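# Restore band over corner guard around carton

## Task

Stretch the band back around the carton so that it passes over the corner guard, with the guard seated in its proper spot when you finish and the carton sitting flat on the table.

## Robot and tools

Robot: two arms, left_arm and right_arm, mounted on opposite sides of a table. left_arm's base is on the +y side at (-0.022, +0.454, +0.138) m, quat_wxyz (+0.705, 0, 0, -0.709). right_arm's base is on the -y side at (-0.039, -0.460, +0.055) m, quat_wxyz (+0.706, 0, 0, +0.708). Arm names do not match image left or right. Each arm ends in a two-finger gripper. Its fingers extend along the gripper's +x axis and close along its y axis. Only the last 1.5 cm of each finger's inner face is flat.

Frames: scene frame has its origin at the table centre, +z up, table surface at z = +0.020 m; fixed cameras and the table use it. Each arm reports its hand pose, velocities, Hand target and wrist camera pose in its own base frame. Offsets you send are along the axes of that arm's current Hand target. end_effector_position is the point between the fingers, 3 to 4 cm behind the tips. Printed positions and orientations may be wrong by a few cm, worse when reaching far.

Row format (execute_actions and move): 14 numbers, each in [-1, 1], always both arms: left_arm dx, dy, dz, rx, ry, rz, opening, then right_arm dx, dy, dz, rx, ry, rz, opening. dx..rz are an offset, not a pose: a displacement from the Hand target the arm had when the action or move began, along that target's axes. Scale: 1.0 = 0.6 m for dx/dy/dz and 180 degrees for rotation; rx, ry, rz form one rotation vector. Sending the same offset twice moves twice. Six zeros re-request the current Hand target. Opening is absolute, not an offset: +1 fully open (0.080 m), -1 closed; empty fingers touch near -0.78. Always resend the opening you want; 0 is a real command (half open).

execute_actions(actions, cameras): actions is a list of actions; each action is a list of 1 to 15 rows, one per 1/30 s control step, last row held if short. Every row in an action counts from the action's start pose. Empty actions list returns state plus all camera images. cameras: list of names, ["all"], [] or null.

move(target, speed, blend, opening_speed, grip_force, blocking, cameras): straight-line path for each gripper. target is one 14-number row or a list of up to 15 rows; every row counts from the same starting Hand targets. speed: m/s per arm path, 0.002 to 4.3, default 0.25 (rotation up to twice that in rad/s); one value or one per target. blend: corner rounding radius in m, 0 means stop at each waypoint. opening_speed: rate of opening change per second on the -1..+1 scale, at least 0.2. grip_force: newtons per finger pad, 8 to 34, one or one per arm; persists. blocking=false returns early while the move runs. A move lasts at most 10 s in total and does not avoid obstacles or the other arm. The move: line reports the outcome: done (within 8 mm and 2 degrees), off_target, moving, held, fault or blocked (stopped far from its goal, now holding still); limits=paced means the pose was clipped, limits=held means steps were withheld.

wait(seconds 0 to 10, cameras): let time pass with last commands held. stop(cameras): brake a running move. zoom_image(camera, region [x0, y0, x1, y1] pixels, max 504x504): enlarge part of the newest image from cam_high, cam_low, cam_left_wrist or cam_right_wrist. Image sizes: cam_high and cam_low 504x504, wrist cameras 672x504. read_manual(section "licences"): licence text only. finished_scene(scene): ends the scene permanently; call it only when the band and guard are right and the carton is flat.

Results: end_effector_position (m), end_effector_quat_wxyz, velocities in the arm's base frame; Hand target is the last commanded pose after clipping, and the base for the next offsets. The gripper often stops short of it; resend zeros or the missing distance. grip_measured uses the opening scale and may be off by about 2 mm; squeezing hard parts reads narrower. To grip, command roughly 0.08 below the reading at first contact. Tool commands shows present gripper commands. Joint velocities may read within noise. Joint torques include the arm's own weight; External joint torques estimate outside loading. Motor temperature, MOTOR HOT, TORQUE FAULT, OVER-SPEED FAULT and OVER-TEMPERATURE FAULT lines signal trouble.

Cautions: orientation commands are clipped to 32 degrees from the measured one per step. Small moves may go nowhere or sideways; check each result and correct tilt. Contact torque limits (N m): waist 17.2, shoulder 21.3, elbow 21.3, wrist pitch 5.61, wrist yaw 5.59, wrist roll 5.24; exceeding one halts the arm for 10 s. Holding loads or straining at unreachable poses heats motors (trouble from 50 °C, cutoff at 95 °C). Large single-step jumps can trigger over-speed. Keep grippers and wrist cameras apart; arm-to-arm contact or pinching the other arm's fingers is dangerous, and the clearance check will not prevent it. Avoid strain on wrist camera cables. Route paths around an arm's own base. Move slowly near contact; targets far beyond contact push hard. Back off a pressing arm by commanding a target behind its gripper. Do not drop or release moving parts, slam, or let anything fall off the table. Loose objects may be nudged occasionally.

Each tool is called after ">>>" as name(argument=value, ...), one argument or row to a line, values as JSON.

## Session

>>> execute_actions(
  actions=[],
)

>>> zoom_image(
  camera="cam_high",
  region=[150, 130, 330, 290],
)

>>> zoom_image(
  camera="cam_low",
  region=[150, 200, 400, 430],
)

Scene clock: 0.00 s.
left_arm: end_effector_position=(+0.3558, -0.2189, +0.0585) grip_measured=+1.000 end_effector_quat_wxyz=(+0.910, -0.175, +0.376, +0.021) | right_arm: end_effector_position=(+0.2100, +0.3087, +0.2564) grip_measured=+1.000 end_effector_quat_wxyz=(+0.804, -0.094, +0.428, +0.401)
Joint positions: left_arm=[-0.691 1.774 0.902 0.025 -0.396 -0.842 0.08] | right_arm=[0.941 1.448 1.438 -0.863 -0.081 0.206 0.08]
Joint velocities: within noise
Joint torques (N m): no reading
External joint torques (N m): no reading
Motor temperatures (°C): left_arm=[24 27 27 26 28 27] | right_arm=[24 28 26 27 29 29]
Heat: left arm: hottest wrist yaw 28 °C (+0.0 °C/min); right arm: hottest wrist yaw 29 °C (+0.0 °C/min).
Hand target: left_arm +0.3571, -0.2199, +0.0621; +0.911, -0.178, +0.372, +0.020 | right_arm +0.2100, +0.3088, +0.2594; +0.806, -0.092, +0.424, +0.403
Tool commands: left_gripper/opening=+1.0 right_gripper/opening=+1.0

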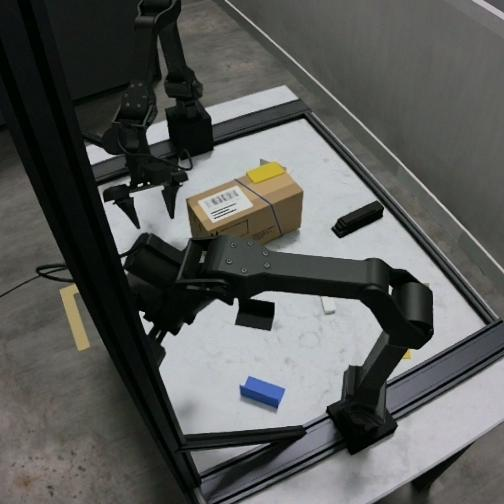

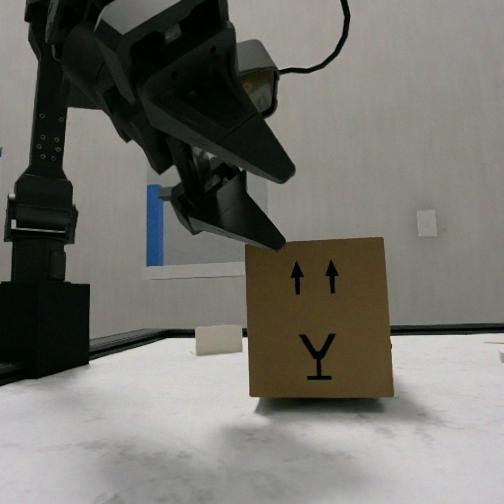

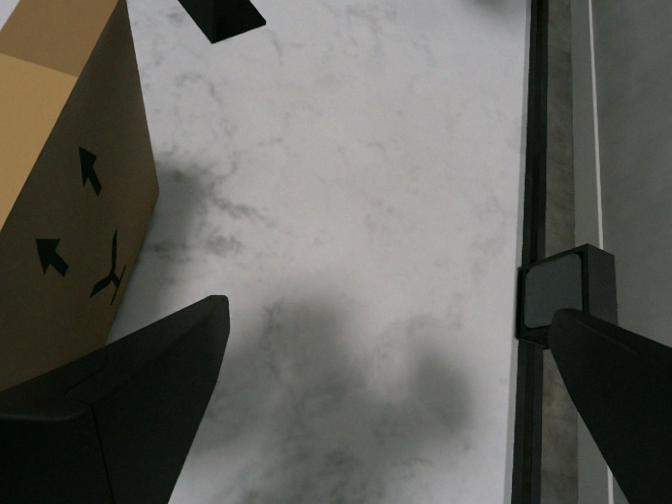

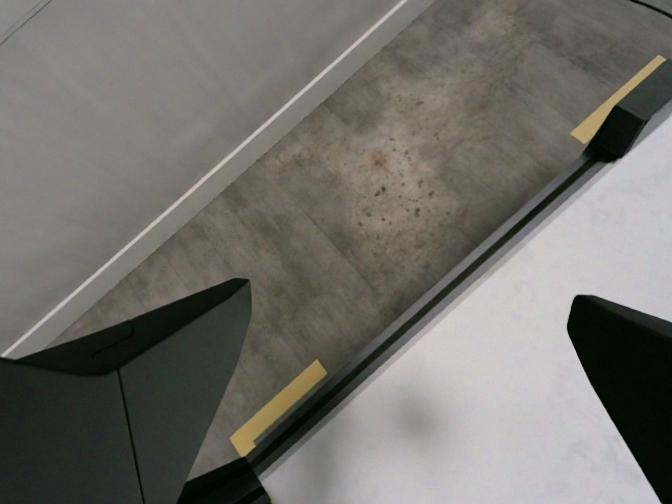

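Scaled by 2.800.

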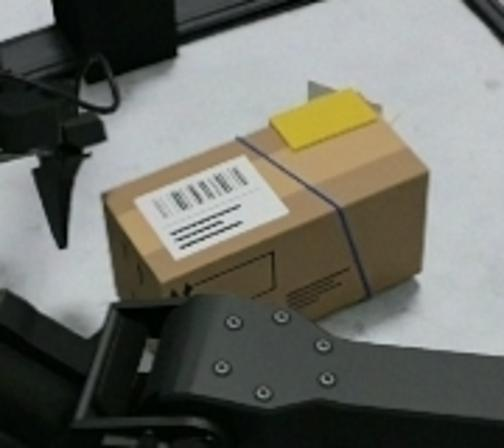

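Scaled by 2.016.

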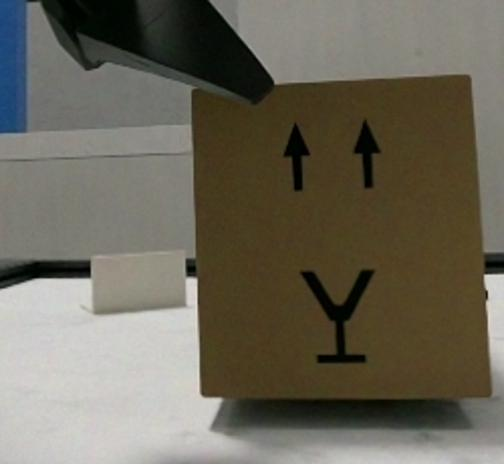

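>>> move(
  target=[
    [-0.28,-0.052,0.064,0,0,0,0,-0.264,-0.107,-0.073,0.072,-0.044,-0.115,1],
    [-0.561,0.325,0.172,0.11,0.003,0.032,0,-0.528,-0.2145,-0.147,0.1447,-0.0884,-0.2305,1],
  ],
  blend=[0.03,0],
  cameras=["all"],
)

>>> zoom_image(
  camera="cam_right_wrist",
  region=[250, 60, 490, 230],
)

Scene clock: 4.20 s.
left_arm: end_effector_position=(+0.1499, +0.0297, +0.2959) grip_measured=+0.003 end_effector_quat_wxyz=(+0.922, -0.003, +0.387, +0.000) | right_arm: end_effector_position=(+0.1499, -0.0001, +0.4168) grip_measured=+1.000 end_effector_quat_wxyz=(+0.945, +0.001, +0.326, -0.001)
Joint positions: left_arm=[0.595 0.751 1.263 -1.402 0.406 0.444 0.035] | right_arm=[0.003 0.978 1.876 -1.563 0.004 0.005 0.08]
Joint torques (N m): left_arm=[0.21 0.51 6.5 1.54 0.33 0.12] | right_arm=[-0.3 0.82 5.34 1.23 -0.08 -0.12]
External joint torques (N m): left_arm=[0.21 0.14 1.64 0.34 0.13 0.12] | right_arm=[-0.3 0.32 1.78 -0.25 -0.08 -0.12]
Heat: left arm: hottest elbow 28 °C (+0.0 °C/min); right arm: hottest wrist yaw 29 °C (+0.0 °C/min).
Hand target: left_arm +0.1503, +0.0300, +0.3003; +0.924, +0.000, +0.382, +0.000 | right_arm +0.1498, -0.0001, +0.4195; +0.944, +0.000, +0.330, +0.000
Off the commanded pose: left_arm 0.004 m, 1 deg | right_arm 0.003 m, 0 deg.
joint sent to its limit (right arm) — joint 4 (wrist pitch), lower limit. The joint targets still meet the commanded pose.
move: done

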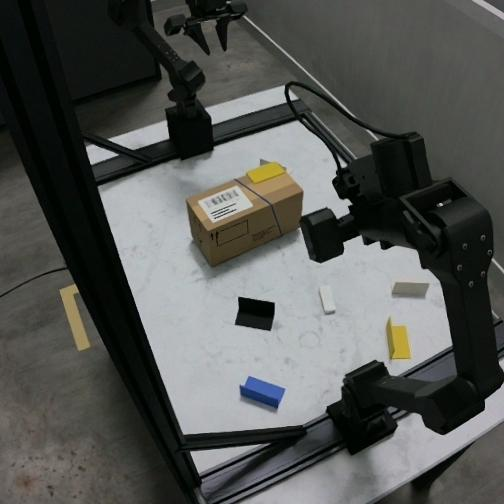

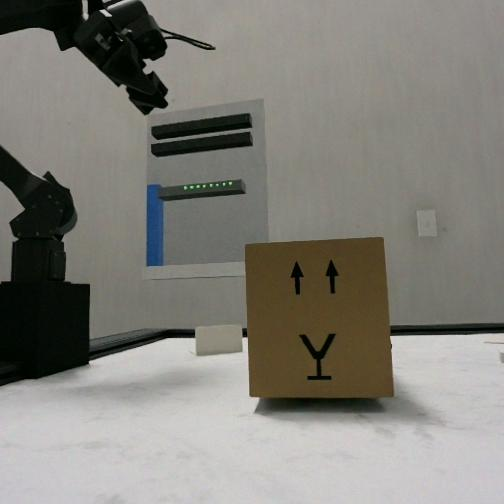

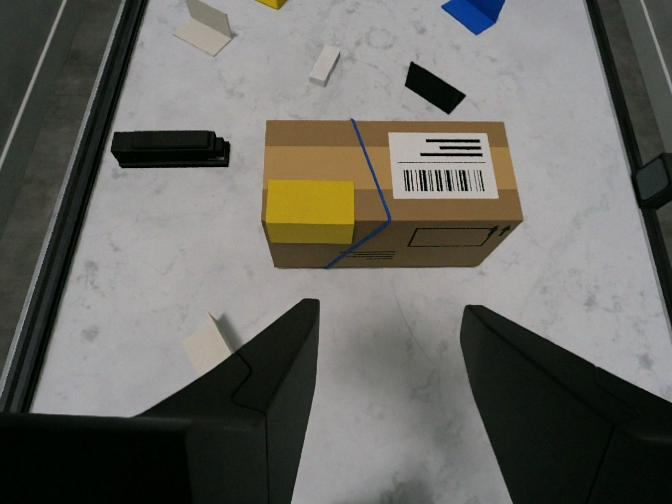

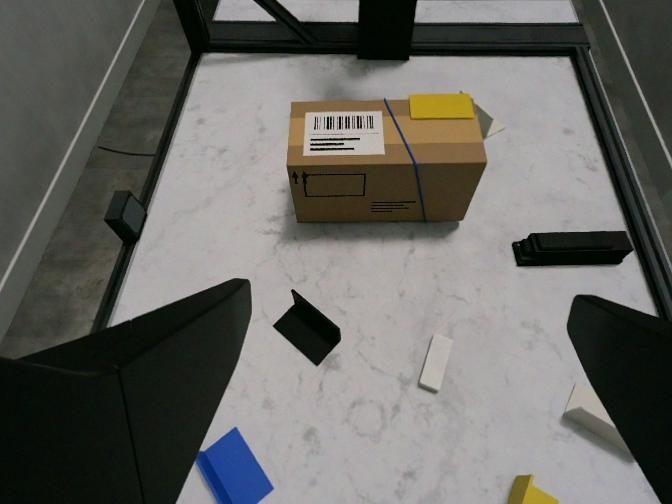

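Scaled by 2.100.

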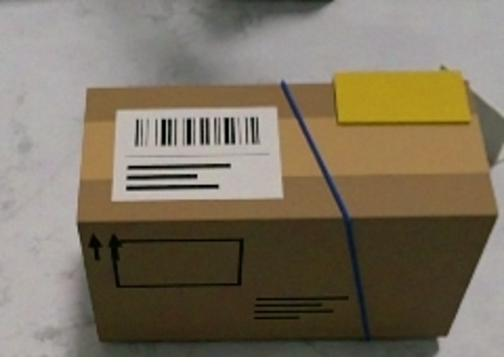

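>>> move(
  target=[0.349,-0.057,-0.137,0,0,0,-0.3,0,0,0,0,0,0,1],
  cameras=["cam_low","cam_left_wrist"],
)

Scene clock: 6.40 s.
left_arm: end_effector_position=(+0.2412, -0.0039, +0.0978) grip_measured=-0.297 end_effector_quat_wxyz=(+0.925, +0.000, +0.379, +0.000) | right_arm: end_effector_position=(+0.1499, -0.0001, +0.4168) grip_measured=+1.000 end_effector_quat_wxyz=(+0.945, +0.001, +0.326, -0.001)
Joint positions: left_arm=[-0.029 0.806 0.394 -0.365 -0.02 -0.019 0.022] | right_arm=[0.002 0.978 1.876 -1.563 0.003 0.004 0.08]
Joint torques (N m): left_arm=[-0.25 -1.14 5.4 2.06 -0.12 -0.1] | right_arm=[-0.15 0.96 5.31 1.21 -0.07 -0.13]
External joint torques (N m): left_arm=[-0.28 0.23 -0.88 0.72 -0.1 -0.11] | right_arm=[-0.15 0.46 1.75 -0.27 -0.07 -0.13]
Heat: left arm: hottest elbow 28 °C (+9.4 °C/min); right arm: hottest wrist yaw 29 °C (+0.0 °C/min).
Hand target: left_arm +0.2403, -0.0041, +0.0941; +0.924, +0.000, +0.382, +0.000 | right_arm +0.1498, -0.0001, +0.4195; +0.944, +0.000, +0.330, +0.000
Off the commanded pose: left_arm 0.004 m, 0 deg | right_arm 0.003 m, 0 deg.
joint sent to its limit (right arm) — joint 4 (wrist pitch), lower limit. The joint targets still meet the commanded pose.
move: done
Images, in order (width x height): cam_low 504x504, cam_left_wrist 672x504.

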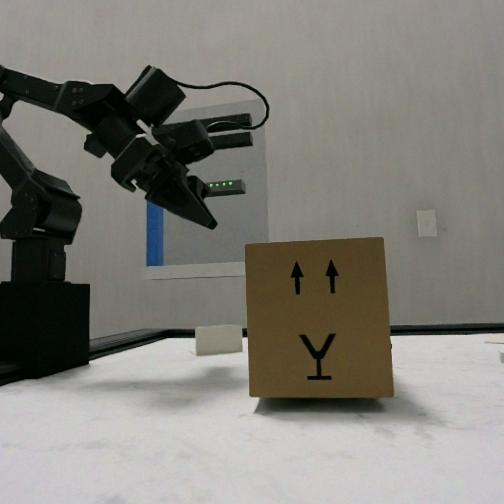

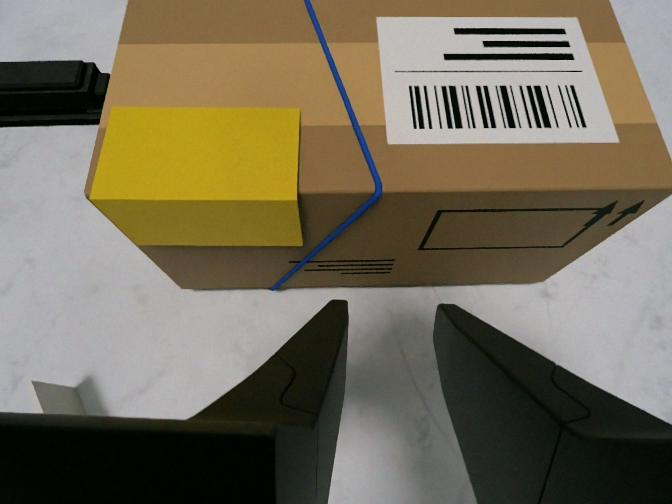

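>>> move(
  target=[0.118,0,0.01,0,0,0,-0.3,0,0,0,0,0,0,1],
  speed=0.12,
  cameras=["cam_low","cam_left_wrist"],
)

Scene clock: 7.83 s.
left_arm: end_effector_position=(+0.2929, -0.0046, +0.0478) grip_measured=-0.297 end_effector_quat_wxyz=(+0.923, +0.000, +0.384, +0.000) | right_arm: end_effector_position=(+0.1499, -0.0001, +0.4168) grip_measured=+1.000 end_effector_quat_wxyz=(+0.945, +0.001, +0.326, -0.001)
Joint positions: left_arm=[-0.025 1.253 0.367 0.098 -0.018 -0.019 0.022] | right_arm=[0.002 0.978 1.876 -1.563 0.003 0.004 0.08]
Joint torques (N m): left_arm=[0.24 -2.63 5.77 2.05 0.03 0.12] | right_arm=[-0.28 0.74 5.33 1.25 -0.08 -0.12]
External joint torques (N m): left_arm=[0.24 0.55 0.35 0.7 0.04 0.11] | right_arm=[-0.28 0.15 1.74 -0.28 -0.08 -0.12]
Heat: left arm: hottest elbow 28 °C (+7.7 °C/min); right arm: hottest wrist yaw 29 °C (+0.0 °C/min).
Hand target: left_arm +0.2947, -0.0041, +0.0484; +0.924, +0.000, +0.382, +0.000 | right_arm +0.1498, -0.0001, +0.4195; +0.944, +0.000, +0.330, +0.000
Off the commanded pose: left_arm 0.002 m, 0 deg | right_arm 0.003 m, 0 deg.
joint sent to its limit (right arm) — joint 4 (wrist pitch), lower limit. The joint targets still meet the commanded pose.
move: done
Images, in order (width x height): cam_low 504x504, cam_left_wrist 672x504.

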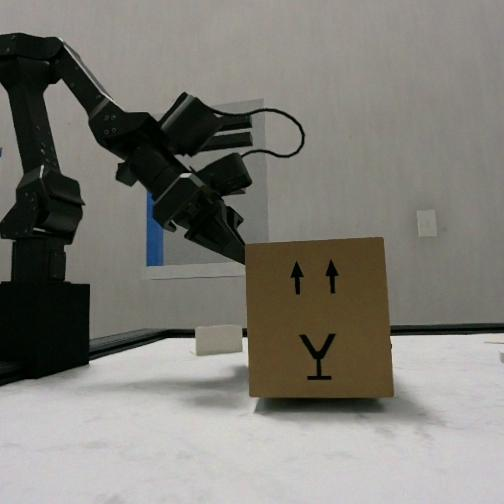

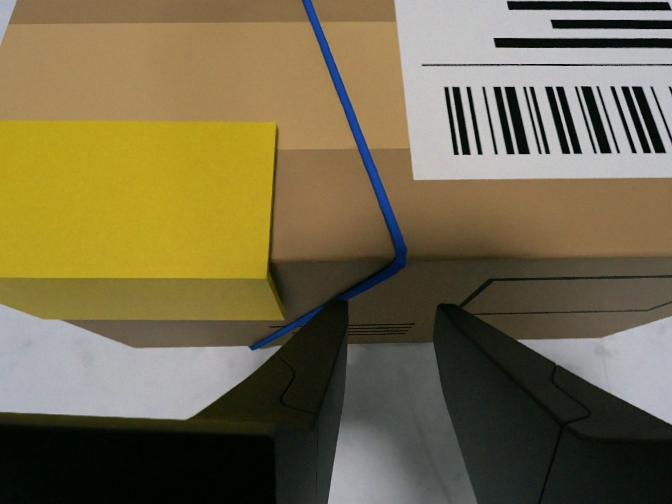

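>>> move(
  target=[
    [0.036,-0.003,0.007,0,0,0,-0.4,0,0,0,0,0,0,1],
    [0.044,-0.003,0.006,0,0,0,-0.4,0,0,0,0,0,0,1],
  ],
  speed=0.05,
  cameras=["cam_low","cam_left_wrist"],
)

>>> zoom_image(
  camera="cam_left_wrist",
  region=[300, 200, 500, 400],
)

Scene clock: 9.60 s.
left_arm: end_effector_position=(+0.3060, -0.0050, +0.0304) grip_measured=-0.397 end_effector_quat_wxyz=(+0.921, +0.001, +0.390, +0.001) | right_arm: end_effector_position=(+0.1499, -0.0001, +0.4168) grip_measured=+1.000 end_effector_quat_wxyz=(+0.945, +0.001, +0.326, -0.001)
Joint positions: left_arm=[-0.027 1.395 0.381 0.212 -0.022 -0.019 0.017] | right_arm=[0.002 0.978 1.876 -1.563 0.003 0.004 0.08]
Joint torques (N m): left_arm=[-0.14 -0.38 7.39 3.64 0.02 -0.06] | right_arm=[-0.23 0.88 5.25 1.21 -0.1 -0.16]
External joint torques (N m): left_arm=[-0.12 3.39 2.34 2.28 0.02 -0.06] | right_arm=[-0.22 0.32 1.73 -0.27 -0.1 -0.16]
Heat: left arm: hottest elbow 29 °C (+12.5 °C/min); right arm: hottest wrist pitch 29 °C (+12.5 °C/min).
Hand target: left_arm +0.3160, -0.0059, +0.0323; +0.924, +0.000, +0.382, +0.000 | right_arm +0.1498, -0.0001, +0.4195; +0.944, +0.000, +0.330, +0.000
Off the commanded pose: left_arm 0.010 m, 1 deg | right_arm 0.003 m, 0 deg.
joint sent to its limit (right arm) — joint 4 (wrist pitch), lower limit. The joint targets still meet the commanded pose.
move: off_target (left_arm)
Images, in order (width x height): cam_low 504x504, cam_left_wrist 672x504.

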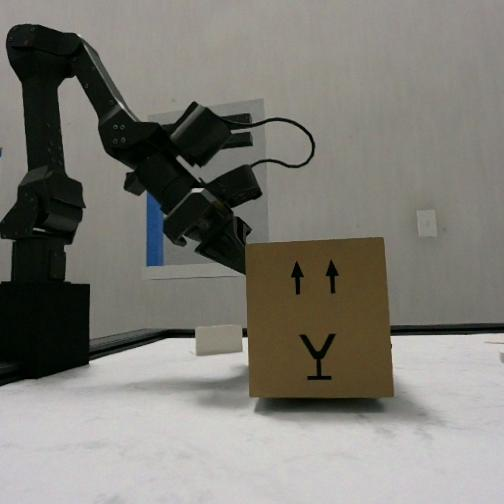

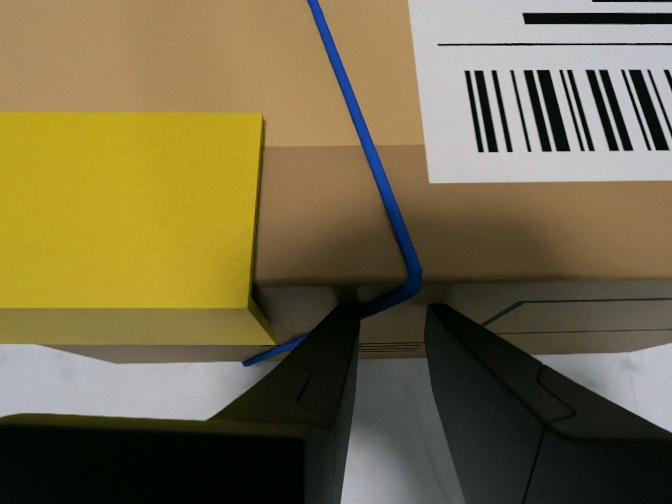

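Scaled by 2.520.

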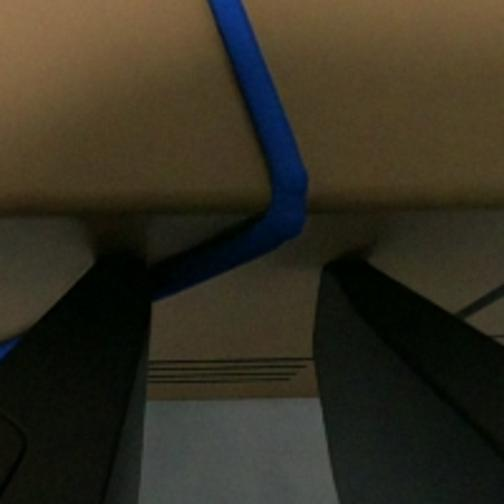

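>>> move(
  target=[
    [-0.03,0,0.0,0,0,0,-0.3,0,0,0,0,0,0,1],
    [-0.03,-0.012,0.016,0,0,0,-0.3,0,0,0,0,0,0,1],
  ],
  speed=0.08,
  cameras=["cam_low","cam_left_wrist"],
)

Scene clock: 11.17 s.
left_arm: end_effector_position=(+0.3036, -0.0123, +0.0435) grip_measured=-0.303 end_effector_quat_wxyz=(+0.919, +0.001, +0.394, +0.000) | right_arm: end_effector_position=(+0.1499, -0.0001, +0.4168) grip_measured=+1.000 end_effector_quat_wxyz=(+0.945, +0.001, +0.326, -0.001)
Joint positions: left_arm=[-0.062 1.331 0.412 0.107 -0.043 -0.043 0.021] | right_arm=[0.002 0.978 1.876 -1.563 0.003 0.004 0.08]
Joint torques (N m): left_arm=[-0.25 -4.34 7.24 1.78 -0.16 -0.09] | right_arm=[-0.11 0.89 5.35 1.23 -0.08 -0.16]
External joint torques (N m): left_arm=[-0.26 -0.73 1.92 0.45 -0.13 -0.09] | right_arm=[-0.11 0.38 1.76 -0.27 -0.07 -0.16]
Heat: left arm: hottest elbow 29 °C (+10.7 °C/min); right arm: hottest wrist pitch 29 °C (+10.7 °C/min).
Hand target: left_arm +0.3100, -0.0131, +0.0519; +0.924, +0.000, +0.382, +0.000 | right_arm +0.1498, -0.0001, +0.4195; +0.944, +0.000, +0.330, +0.000
Off the commanded pose: left_arm 0.010 m, 1 deg | right_arm 0.003 m, 0 deg.
joint sent to its limit (right arm) — joint 4 (wrist pitch), lower limit. The joint targets still meet the commanded pose.
move: off_target (left_arm)
Images, in order (width x height): cam_low 504x504, cam_left_wrist 672x504.

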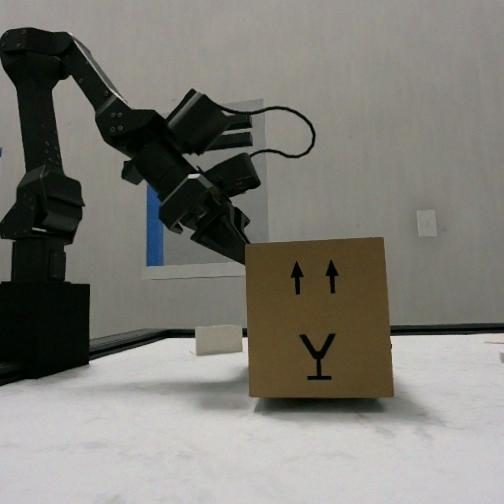

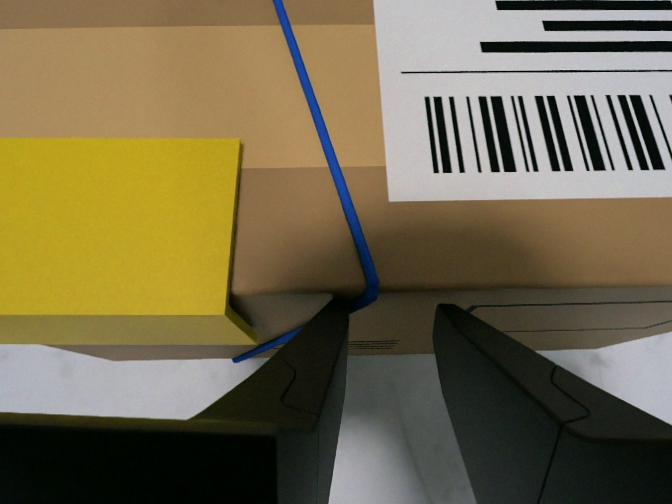

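>>> move(
  target=[
    [0.0,0.006,0,0,0,0,-0.3,0,0,0,0,0,0,1],
    [0.024,0.006,-0.003,0,0,0,-0.3,0,0,0,0,0,0,1],
  ],
  speed=0.05,
  cameras=["cam_low","cam_left_wrist"],
)

>>> zoom_image(
  camera="cam_left_wrist",
  region=[300, 200, 500, 400],
)

Scene clock: 13.13 s.
left_arm: end_effector_position=(+0.3098, -0.0107, +0.0425) grip_measured=-0.303 end_effector_quat_wxyz=(+0.923, +0.000, +0.385, -0.001) | right_arm: end_effector_position=(+0.1499, -0.0001, +0.4168) grip_measured=+1.000 end_effector_quat_wxyz=(+0.945, +0.001, +0.326, -0.001)
Joint positions: left_arm=[-0.051 1.361 0.412 0.159 -0.034 -0.037 0.021] | right_arm=[0.002 0.978 1.876 -1.563 0.003 0.004 0.08]
Joint torques (N m): left_arm=[0.61 1.06 7.31 3.99 0.03 0.17] | right_arm=[-0.26 0.82 5.29 1.25 -0.07 -0.12]
External joint torques (N m): left_arm=[0.59 4.81 2.07 2.63 0.06 0.17] | right_arm=[-0.26 0.3 1.76 -0.21 -0.06 -0.12]
Heat: left arm: hottest elbow 29 °C (+9.1 °C/min); right arm: hottest wrist pitch 29 °C (+9.1 °C/min).
Hand target: left_arm +0.3189, -0.0095, +0.0404; +0.924, +0.000, +0.382, +0.000 | right_arm +0.1498, -0.0001, +0.4195; +0.944, +0.000, +0.330, +0.000
Off the commanded pose: left_arm 0.010 m, 0 deg | right_arm 0.003 m, 0 deg.
joint sent to its limit (right arm) — joint 4 (wrist pitch), lower limit. The joint targets still meet the commanded pose.
move: off_target (left_arm)
Images, in order (width x height): cam_low 504x504, cam_left_wrist 672x504.

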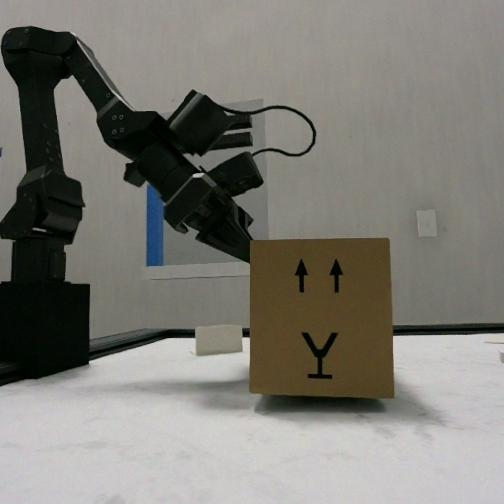

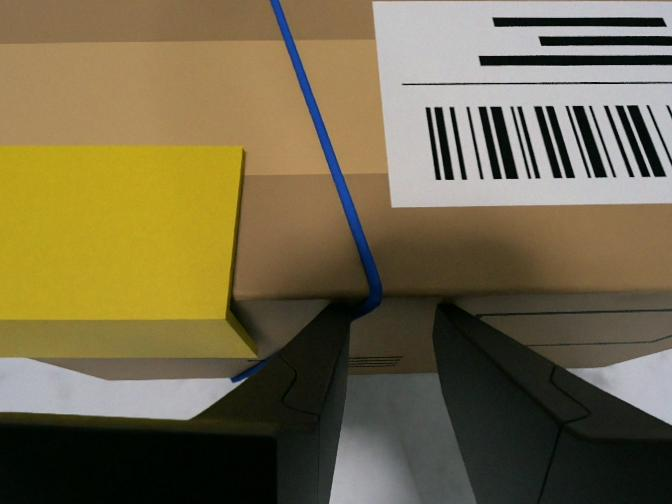

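Scaled by 2.520.

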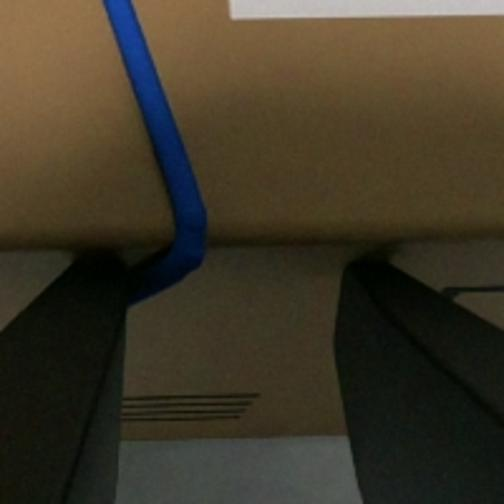

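>>> move(
  target=[0,0,0,0,0,0,-1,0,0,0,0,0,0,1],
  opening_speed=0.6,
  cameras=["cam_left_wrist"],
)

>>> zoom_image(
  camera="cam_left_wrist",
  region=[300, 200, 500, 400],
)

>>> move(
  target=[-0.055,0,0.012,0,0,0,-1,0,0,0,0,0,0,1],
  speed=0.05,
  cameras=["cam_low","cam_left_wrist"],
)

Scene clock: 14.80 s.
left_arm: end_effector_position=(+0.3071, -0.0079, +0.0356) grip_measured=-0.769 end_effector_quat_wxyz=(+0.918, +0.001, +0.396, +0.004) | right_arm: end_effector_position=(+0.1499, -0.0001, +0.4168) grip_measured=+1.000 end_effector_quat_wxyz=(+0.945, +0.001, +0.326, -0.001)
Joint positions: left_arm=[-0.045 1.379 0.408 0.157 -0.039 -0.035 0] | right_arm=[0.002 0.978 1.876 -1.563 0.003 0.004 0.08]
Joint torques (N m): left_arm=[-0.05 -1.01 7.68 3.98 0.2 0.1] | right_arm=[-0.18 0.74 5.37 1.19 -0.05 -0.09]
External joint torques (N m): left_arm=[-0.03 2.78 2.56 2.64 0.21 0.09] | right_arm=[-0.17 0.23 1.8 -0.3 -0.05 -0.09]
Motor temperatures (°C): left_arm=[24 28 29 31 28 27] | right_arm=[24 28 28 29 29 29]
Heat: left arm: hottest wrist pitch 31 °C (+20.3 °C/min); right arm: hottest wrist pitch 29 °C (+8.1 °C/min).
Hand target: left_arm +0.3190, -0.0096, +0.0404; +0.924, +0.000, +0.382, +0.000 | right_arm +0.1498, -0.0001, +0.4195; +0.944, +0.000, +0.330, +0.000
Off the commanded pose: left_arm 0.013 m, 2 deg | right_arm 0.003 m, 0 deg.
joint sent to its limit (right arm) — joint 4 (wrist pitch), lower limit. The joint targets still meet the commanded pose.
move: off_target (left_arm)
Images, in order (width x height): cam_left_wrist 672x504.

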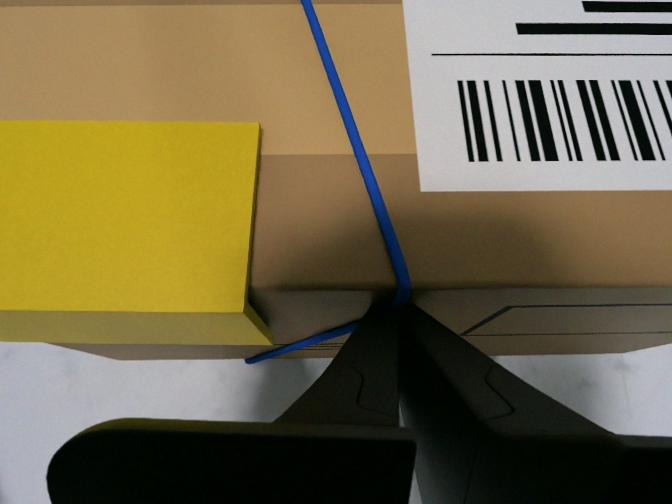

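Scaled by 2.520.

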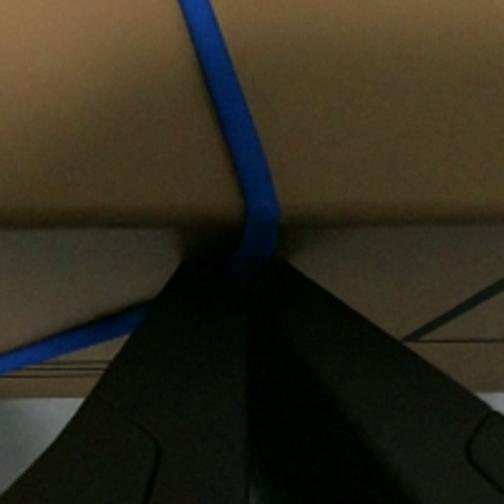

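Scene clock: 15.97 s.
left_arm: end_effector_position=(+0.2930, -0.0065, +0.0544) grip_measured=-0.771 end_effector_quat_wxyz=(+0.915, +0.001, +0.403, +0.006) | right_arm: end_effector_position=(+0.1499, -0.0001, +0.4168) grip_measured=+1.000 end_effector_quat_wxyz=(+0.945, +0.001, +0.326, -0.001)
Joint positions: left_arm=[-0.044 1.242 0.423 -0.012 -0.042 -0.035 0] | right_arm=[0.002 0.978 1.876 -1.563 0.003 0.004 0.08]
Joint torques (N m): left_arm=[-0.51 -5.65 7.87 1.8 0.22 -0.01] | right_arm=[-0.17 0.84 5.24 1.26 -0.07 -0.12]
External joint torques (N m): left_arm=[-0.53 -2.37 2.22 0.46 0.24 -0.01] | right_arm=[-0.16 0.31 1.69 -0.23 -0.07 -0.12]
Heat: left arm: hottest wrist pitch 31 °C (+18.8 °C/min); right arm: hottest wrist pitch 29 °C (+7.5 °C/min).
Hand target: left_arm +0.3006, -0.0095, +0.0687; +0.924, +0.000, +0.382, +0.000 | right_arm +0.1498, -0.0001, +0.4195; +0.944, +0.000, +0.330, +0.000
Off the commanded pose: left_arm 0.017 m, 3 deg | right_arm 0.003 m, 0 deg.
joint sent to its limit (right arm) — joint 4 (wrist pitch), lower limit. The joint targets still meet the commanded pose.
move: off_target (left_arm)
Images, in order (width x height): cam_low 504x504, cam_left_wrist 672x504.

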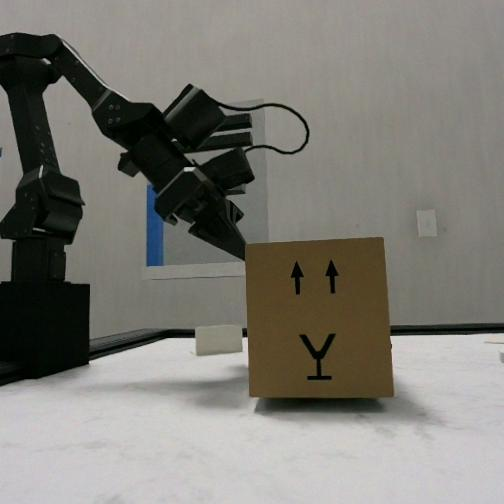

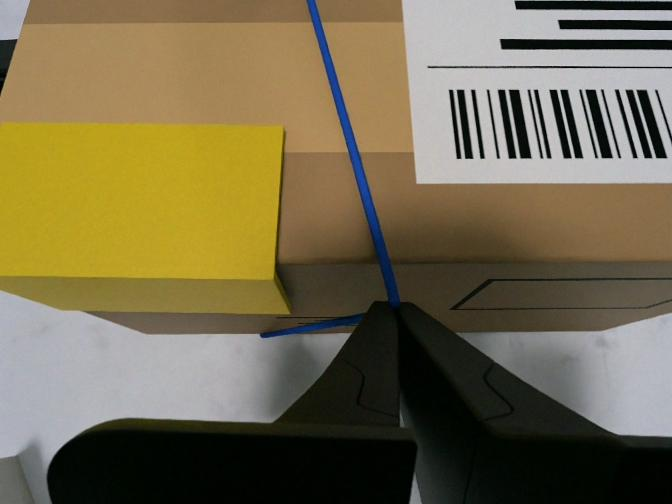

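>>> move(
  target=[
    [-0.03,0,0.01,0,0,0,-1,0,0,0,0,0,0,1],
    [-0.03,0.18,0.01,0,0,0,-1,0,0,0,0,0,0,1],
  ],
  speed=0.06,
  blend=[0.003,0],
  cameras=["cam_low","cam_left_wrist","cam_right_wrist"],
)

>>> zoom_image(
  camera="cam_right_wrist",
  region=[250, 60, 490, 230],
)

Scene clock: 18.83 s.
left_arm: end_effector_position=(+0.2849, +0.0917, +0.0740) grip_measured=-0.772 end_effector_quat_wxyz=(+0.918, -0.007, +0.397, -0.006) | right_arm: end_effector_position=(+0.1499, -0.0001, +0.4168) grip_measured=+1.000 end_effector_quat_wxyz=(+0.945, +0.001, +0.326, -0.001)
Joint positions: left_arm=[0.478 1.261 0.53 -0.151 0.337 0.355 0] | right_arm=[0.002 0.978 1.876 -1.563 0.003 0.004 0.08]
Joint torques (N m): left_arm=[0.9 -4.04 8.78 1.88 0.16 0.12] | right_arm=[-0.3 0.6 5.29 1.24 -0.08 -0.13]
External joint torques (N m): left_arm=[0.91 -0.46 3 0.63 -0.01 0.11] | right_arm=[-0.3 -0.02 1.81 -0.23 -0.08 -0.13]
Heat: left arm: hottest wrist pitch 31 °C (+15.9 °C/min); right arm: hottest wrist pitch 30 °C (+9.6 °C/min).
Hand target: left_arm +0.2921, +0.0984, +0.0857; +0.924, +0.000, +0.382, +0.000 | right_arm +0.1498, -0.0001, +0.4195; +0.944, +0.000, +0.330, +0.000
Off the commanded pose: left_arm 0.015 m, 2 deg | right_arm 0.003 m, 0 deg.
joint sent to its limit (right arm) — joint 4 (wrist pitch), lower limit. The joint targets still meet the commanded pose.
move: off_target (left_arm)
Images, in order (width x height): cam_low 504x504, cam_left_wrist 672x504, cam_right_wrist 672x504.

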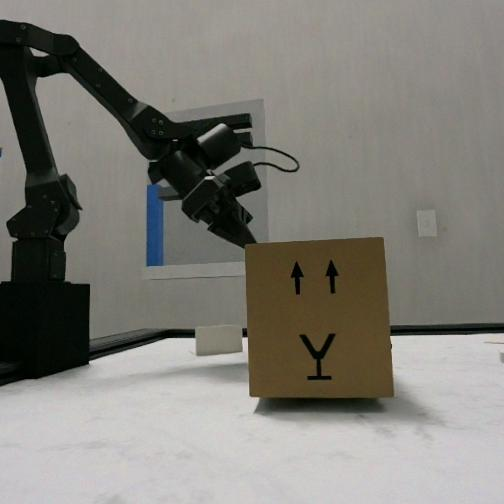

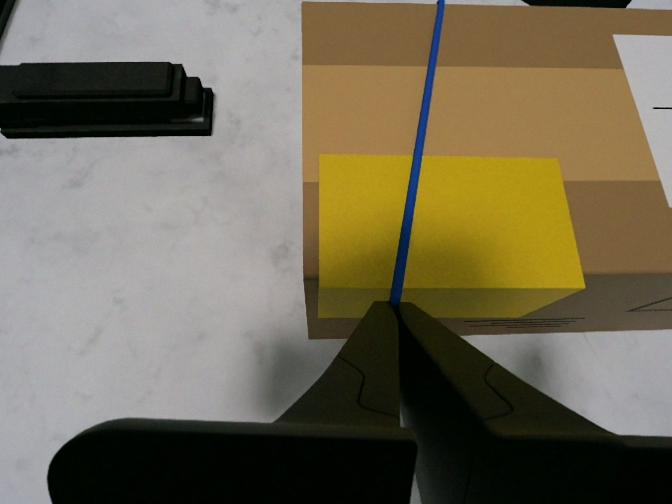

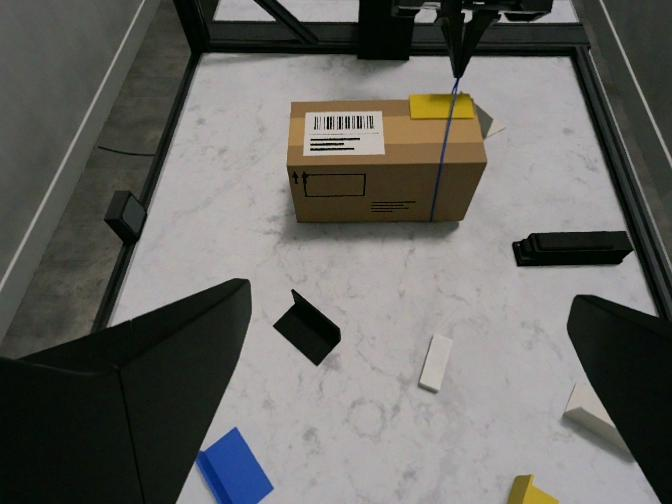

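Scaled by 2.100.

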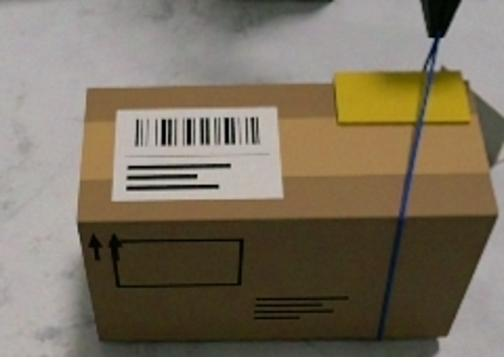

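>>> move(
  target=[
    [0,-0.012,0,0,0,0,-1,0,0,0,0,0,0,1],
    [0.048,-0.012,-0.006,0,0,0,-1,0,0,0,0,0,0,1],
  ],
  speed=0.06,
  cameras=["cam_low","cam_left_wrist","cam_right_wrist"],
)

>>> zoom_image(
  camera="cam_right_wrist",
  region=[250, 60, 490, 230],
)

Scene clock: 21.03 s.
left_arm: end_effector_position=(+0.3070, +0.0897, +0.0625) grip_measured=-0.772 end_effector_quat_wxyz=(+0.923, -0.002, +0.385, -0.003) | right_arm: end_effector_position=(+0.1499, -0.0001, +0.4168) grip_measured=+1.000 end_effector_quat_wxyz=(+0.945, +0.001, +0.326, -0.001)
Joint positions: left_arm=[0.423 1.369 0.53 0 0.299 0.309 0] | right_arm=[0.002 0.978 1.876 -1.563 0.003 0.004 0.08]
Joint torques (N m): left_arm=[-0.18 -3.17 5.81 2.71 -0.08 -0.08] | right_arm=[-0.23 0.84 5.17 1.23 -0.1 -0.14]
External joint torques (N m): left_arm=[-0.17 0.86 0.35 1.43 -0.23 -0.08] | right_arm=[-0.22 0.31 1.61 -0.26 -0.1 -0.14]
Heat: left arm: hottest wrist pitch 31 °C (+14.3 °C/min); right arm: hottest wrist pitch 30 °C (+8.6 °C/min).
Hand target: left_arm +0.3100, +0.0914, +0.0629; +0.924, +0.000, +0.382, +0.000 | right_arm +0.1498, -0.0001, +0.4195; +0.944, +0.000, +0.330, +0.000
Off the commanded pose: left_arm 0.003 m, 1 deg | right_arm 0.003 m, 0 deg.
joint sent to its limit (right arm) — joint 4 (wrist pitch), lower limit. The joint targets still meet the commanded pose.
move: done
Images, in order (width x height): cam_low 504x504, cam_left_wrist 672x504, cam_right_wrist 672x504.

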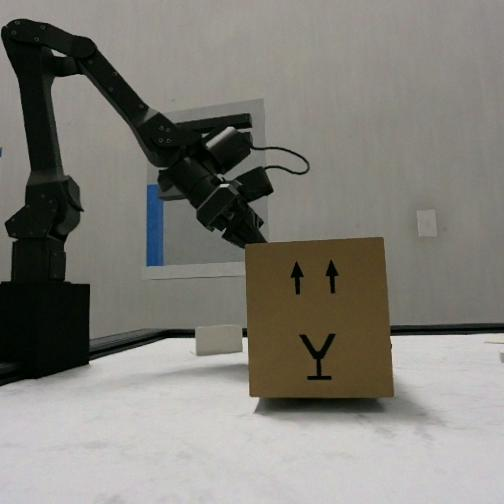

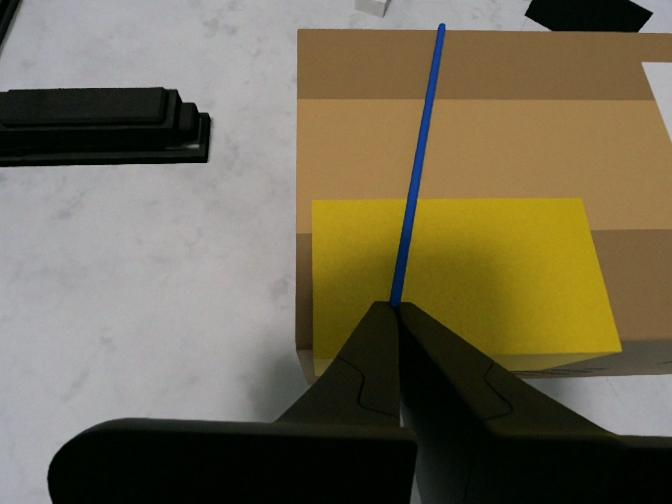

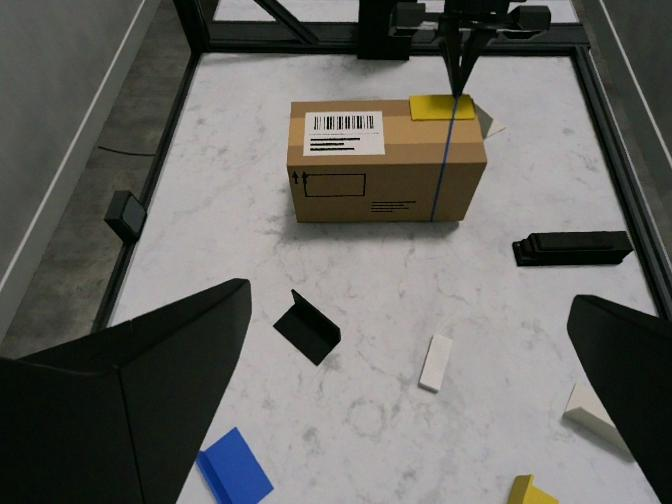

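Scaled by 2.100.

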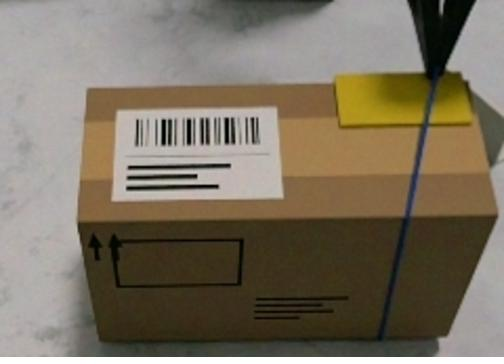

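>>> move(
  target=[
    [-0.022,0,0,0,0,0,-1,0,0,0,0,0,0,1],
    [-0.022,-0.013,0,0,0,0,-1,0,0,0,0,0,0,1],
    [0.003,-0.013,-0.003,0,0,0,-1,0,0,0,0,0,0,1],
    [0.003,-0.013,-0.003,0,0,0,-0.6,0,0,0,0,0,0,1],
    [-0.13,-0.013,0.05,0,0,0,-0.6,0,0,0,0,0,0,1],
    [-0.22,-0.02,-0.05,0,0,0,-0.3,0,0,0,0,0,0,1],
  ],
  speed=[0.05,0.05,0.05,0.05,0.1,0.2],
  opening_speed=0.3,
  cameras=["cam_low","cam_left_wrist","cam_right_wrist"],
)

>>> zoom_image(
  camera="cam_right_wrist",
  region=[250, 60, 490, 230],
)

>>> zoom_image(
  camera="cam_left_wrist",
  region=[200, 0, 600, 300],
)

Scene clock: 27.73 s.
left_arm: end_effector_position=(+0.1963, +0.0799, +0.1356) grip_measured=-0.304 end_effector_quat_wxyz=(+0.923, -0.001, +0.384, +0.001) | right_arm: end_effector_position=(+0.1499, -0.0001, +0.4168) grip_measured=+1.000 end_effector_quat_wxyz=(+0.945, +0.001, +0.326, -0.001)
Joint positions: left_arm=[0.725 0.756 0.563 -0.736 0.486 0.558 0.021] | right_arm=[0.002 0.978 1.876 -1.563 0.003 0.004 0.08]
Joint torques (N m): left_arm=[0.24 -2 5.54 1.47 0.35 0.13] | right_arm=[-0.34 0.74 5.22 1.19 -0.08 -0.15]
External joint torques (N m): left_arm=[0.22 -1.02 -0.7 0.29 0.11 0.13] | right_arm=[-0.34 0.25 1.67 -0.28 -0.07 -0.15]
Heat: left arm: hottest wrist pitch 32 °C (+13.0 °C/min); right arm: hottest wrist pitch 30 °C (+6.5 °C/min).
Hand target: left_arm +0.1954, +0.0793, +0.1350; +0.924, +0.000, +0.382, +0.000 | right_arm +0.1498, -0.0001, +0.4195; +0.944, +0.000, +0.330, +0.000
Off the commanded pose: left_arm 0.001 m, 0 deg | right_arm 0.003 m, 0 deg.
joint sent to its limit (right arm) — joint 4 (wrist pitch), lower limit. The joint targets still meet the commanded pose.
move: done
Images, in order (width x height): cam_low 504x504, cam_left_wrist 672x504, cam_right_wrist 672x504.

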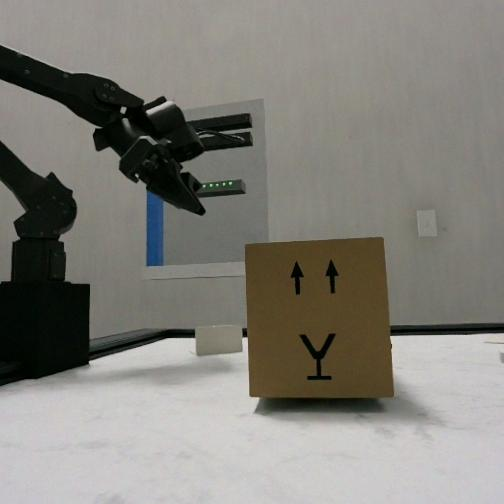

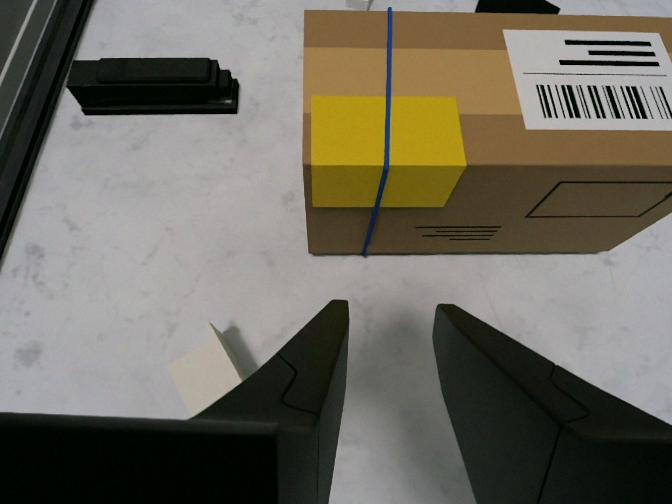

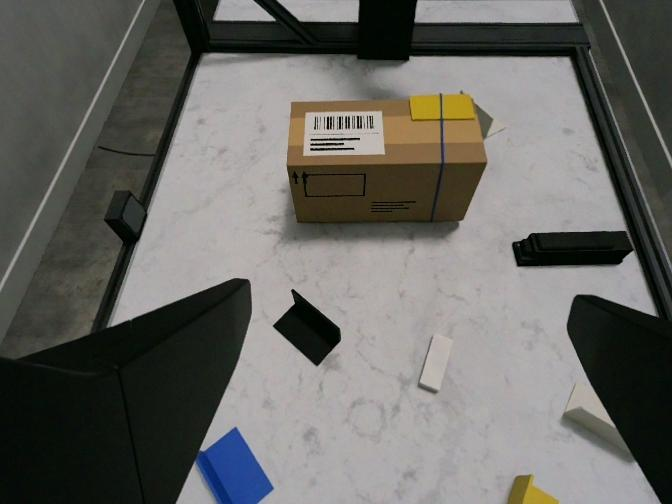

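Scaled by 2.100.

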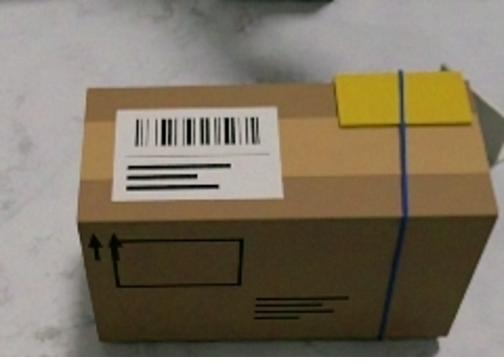

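Scaled by 1.260.

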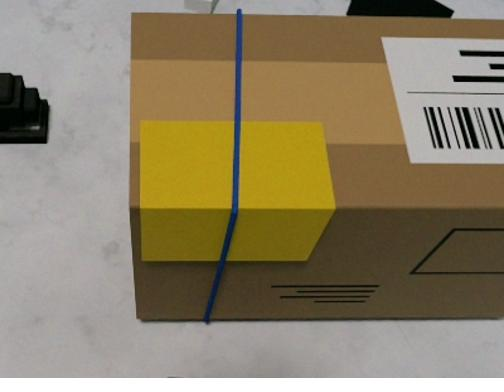

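>>> move(
  target=[0,0,0,0,0,0,-0.3,0.591,-0.15,-0.025,0,0.036,0,-0.3],
  cameras=["cam_low","cam_right_wrist"],
)

Scene clock: 30.33 s.
left_arm: end_effector_position=(+0.1963, +0.0799, +0.1356) grip_measured=-0.303 end_effector_quat_wxyz=(+0.923, -0.001, +0.384, +0.001) | right_arm: end_effector_position=(+0.4139, -0.0885, +0.1837) grip_measured=-0.297 end_effector_quat_wxyz=(+0.922, +0.003, +0.387, -0.001)
Joint positions: left_arm=[0.725 0.756 0.563 -0.736 0.486 0.558 0.021] | right_arm=[-0.28 1.585 1.238 -0.468 -0.195 -0.197 0.022]
Joint torques (N m): left_arm=[0.24 -1.99 5.54 1.46 0.35 0.13] | right_arm=[-0.08 -5.52 8.85 1.35 -0.18 -0.16]
External joint torques (N m): left_arm=[0.25 -1.02 -0.62 0.32 0.1 0.13] | right_arm=[-0.06 1.05 2.38 -0.01 -0.08 -0.17]
Heat: left arm: hottest elbow 31 °C (+7.9 °C/min); right arm: hottest wrist pitch 31 °C (+7.9 °C/min).
Hand target: left_arm +0.1954, +0.0793, +0.1350; +0.924, +0.000, +0.382, +0.000 | right_arm +0.4178, -0.0901, +0.1866; +0.924, +0.000, +0.383, +0.000
Off the commanded pose: left_arm 0.001 m, 0 deg | right_arm 0.005 m, 1 deg.
move: done
Images, in order (width x height): cam_low 504x504, cam_right_wrist 672x504.

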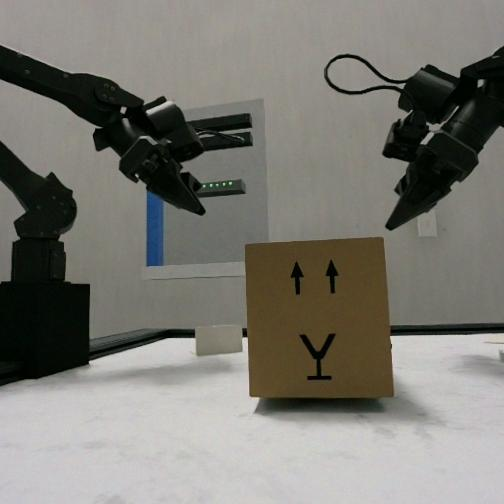

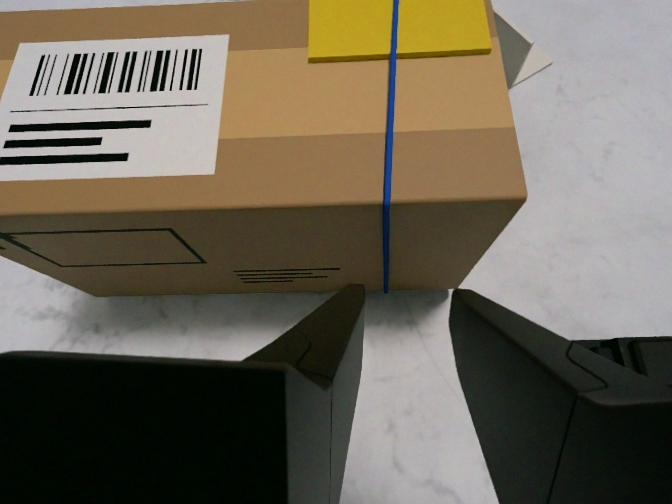

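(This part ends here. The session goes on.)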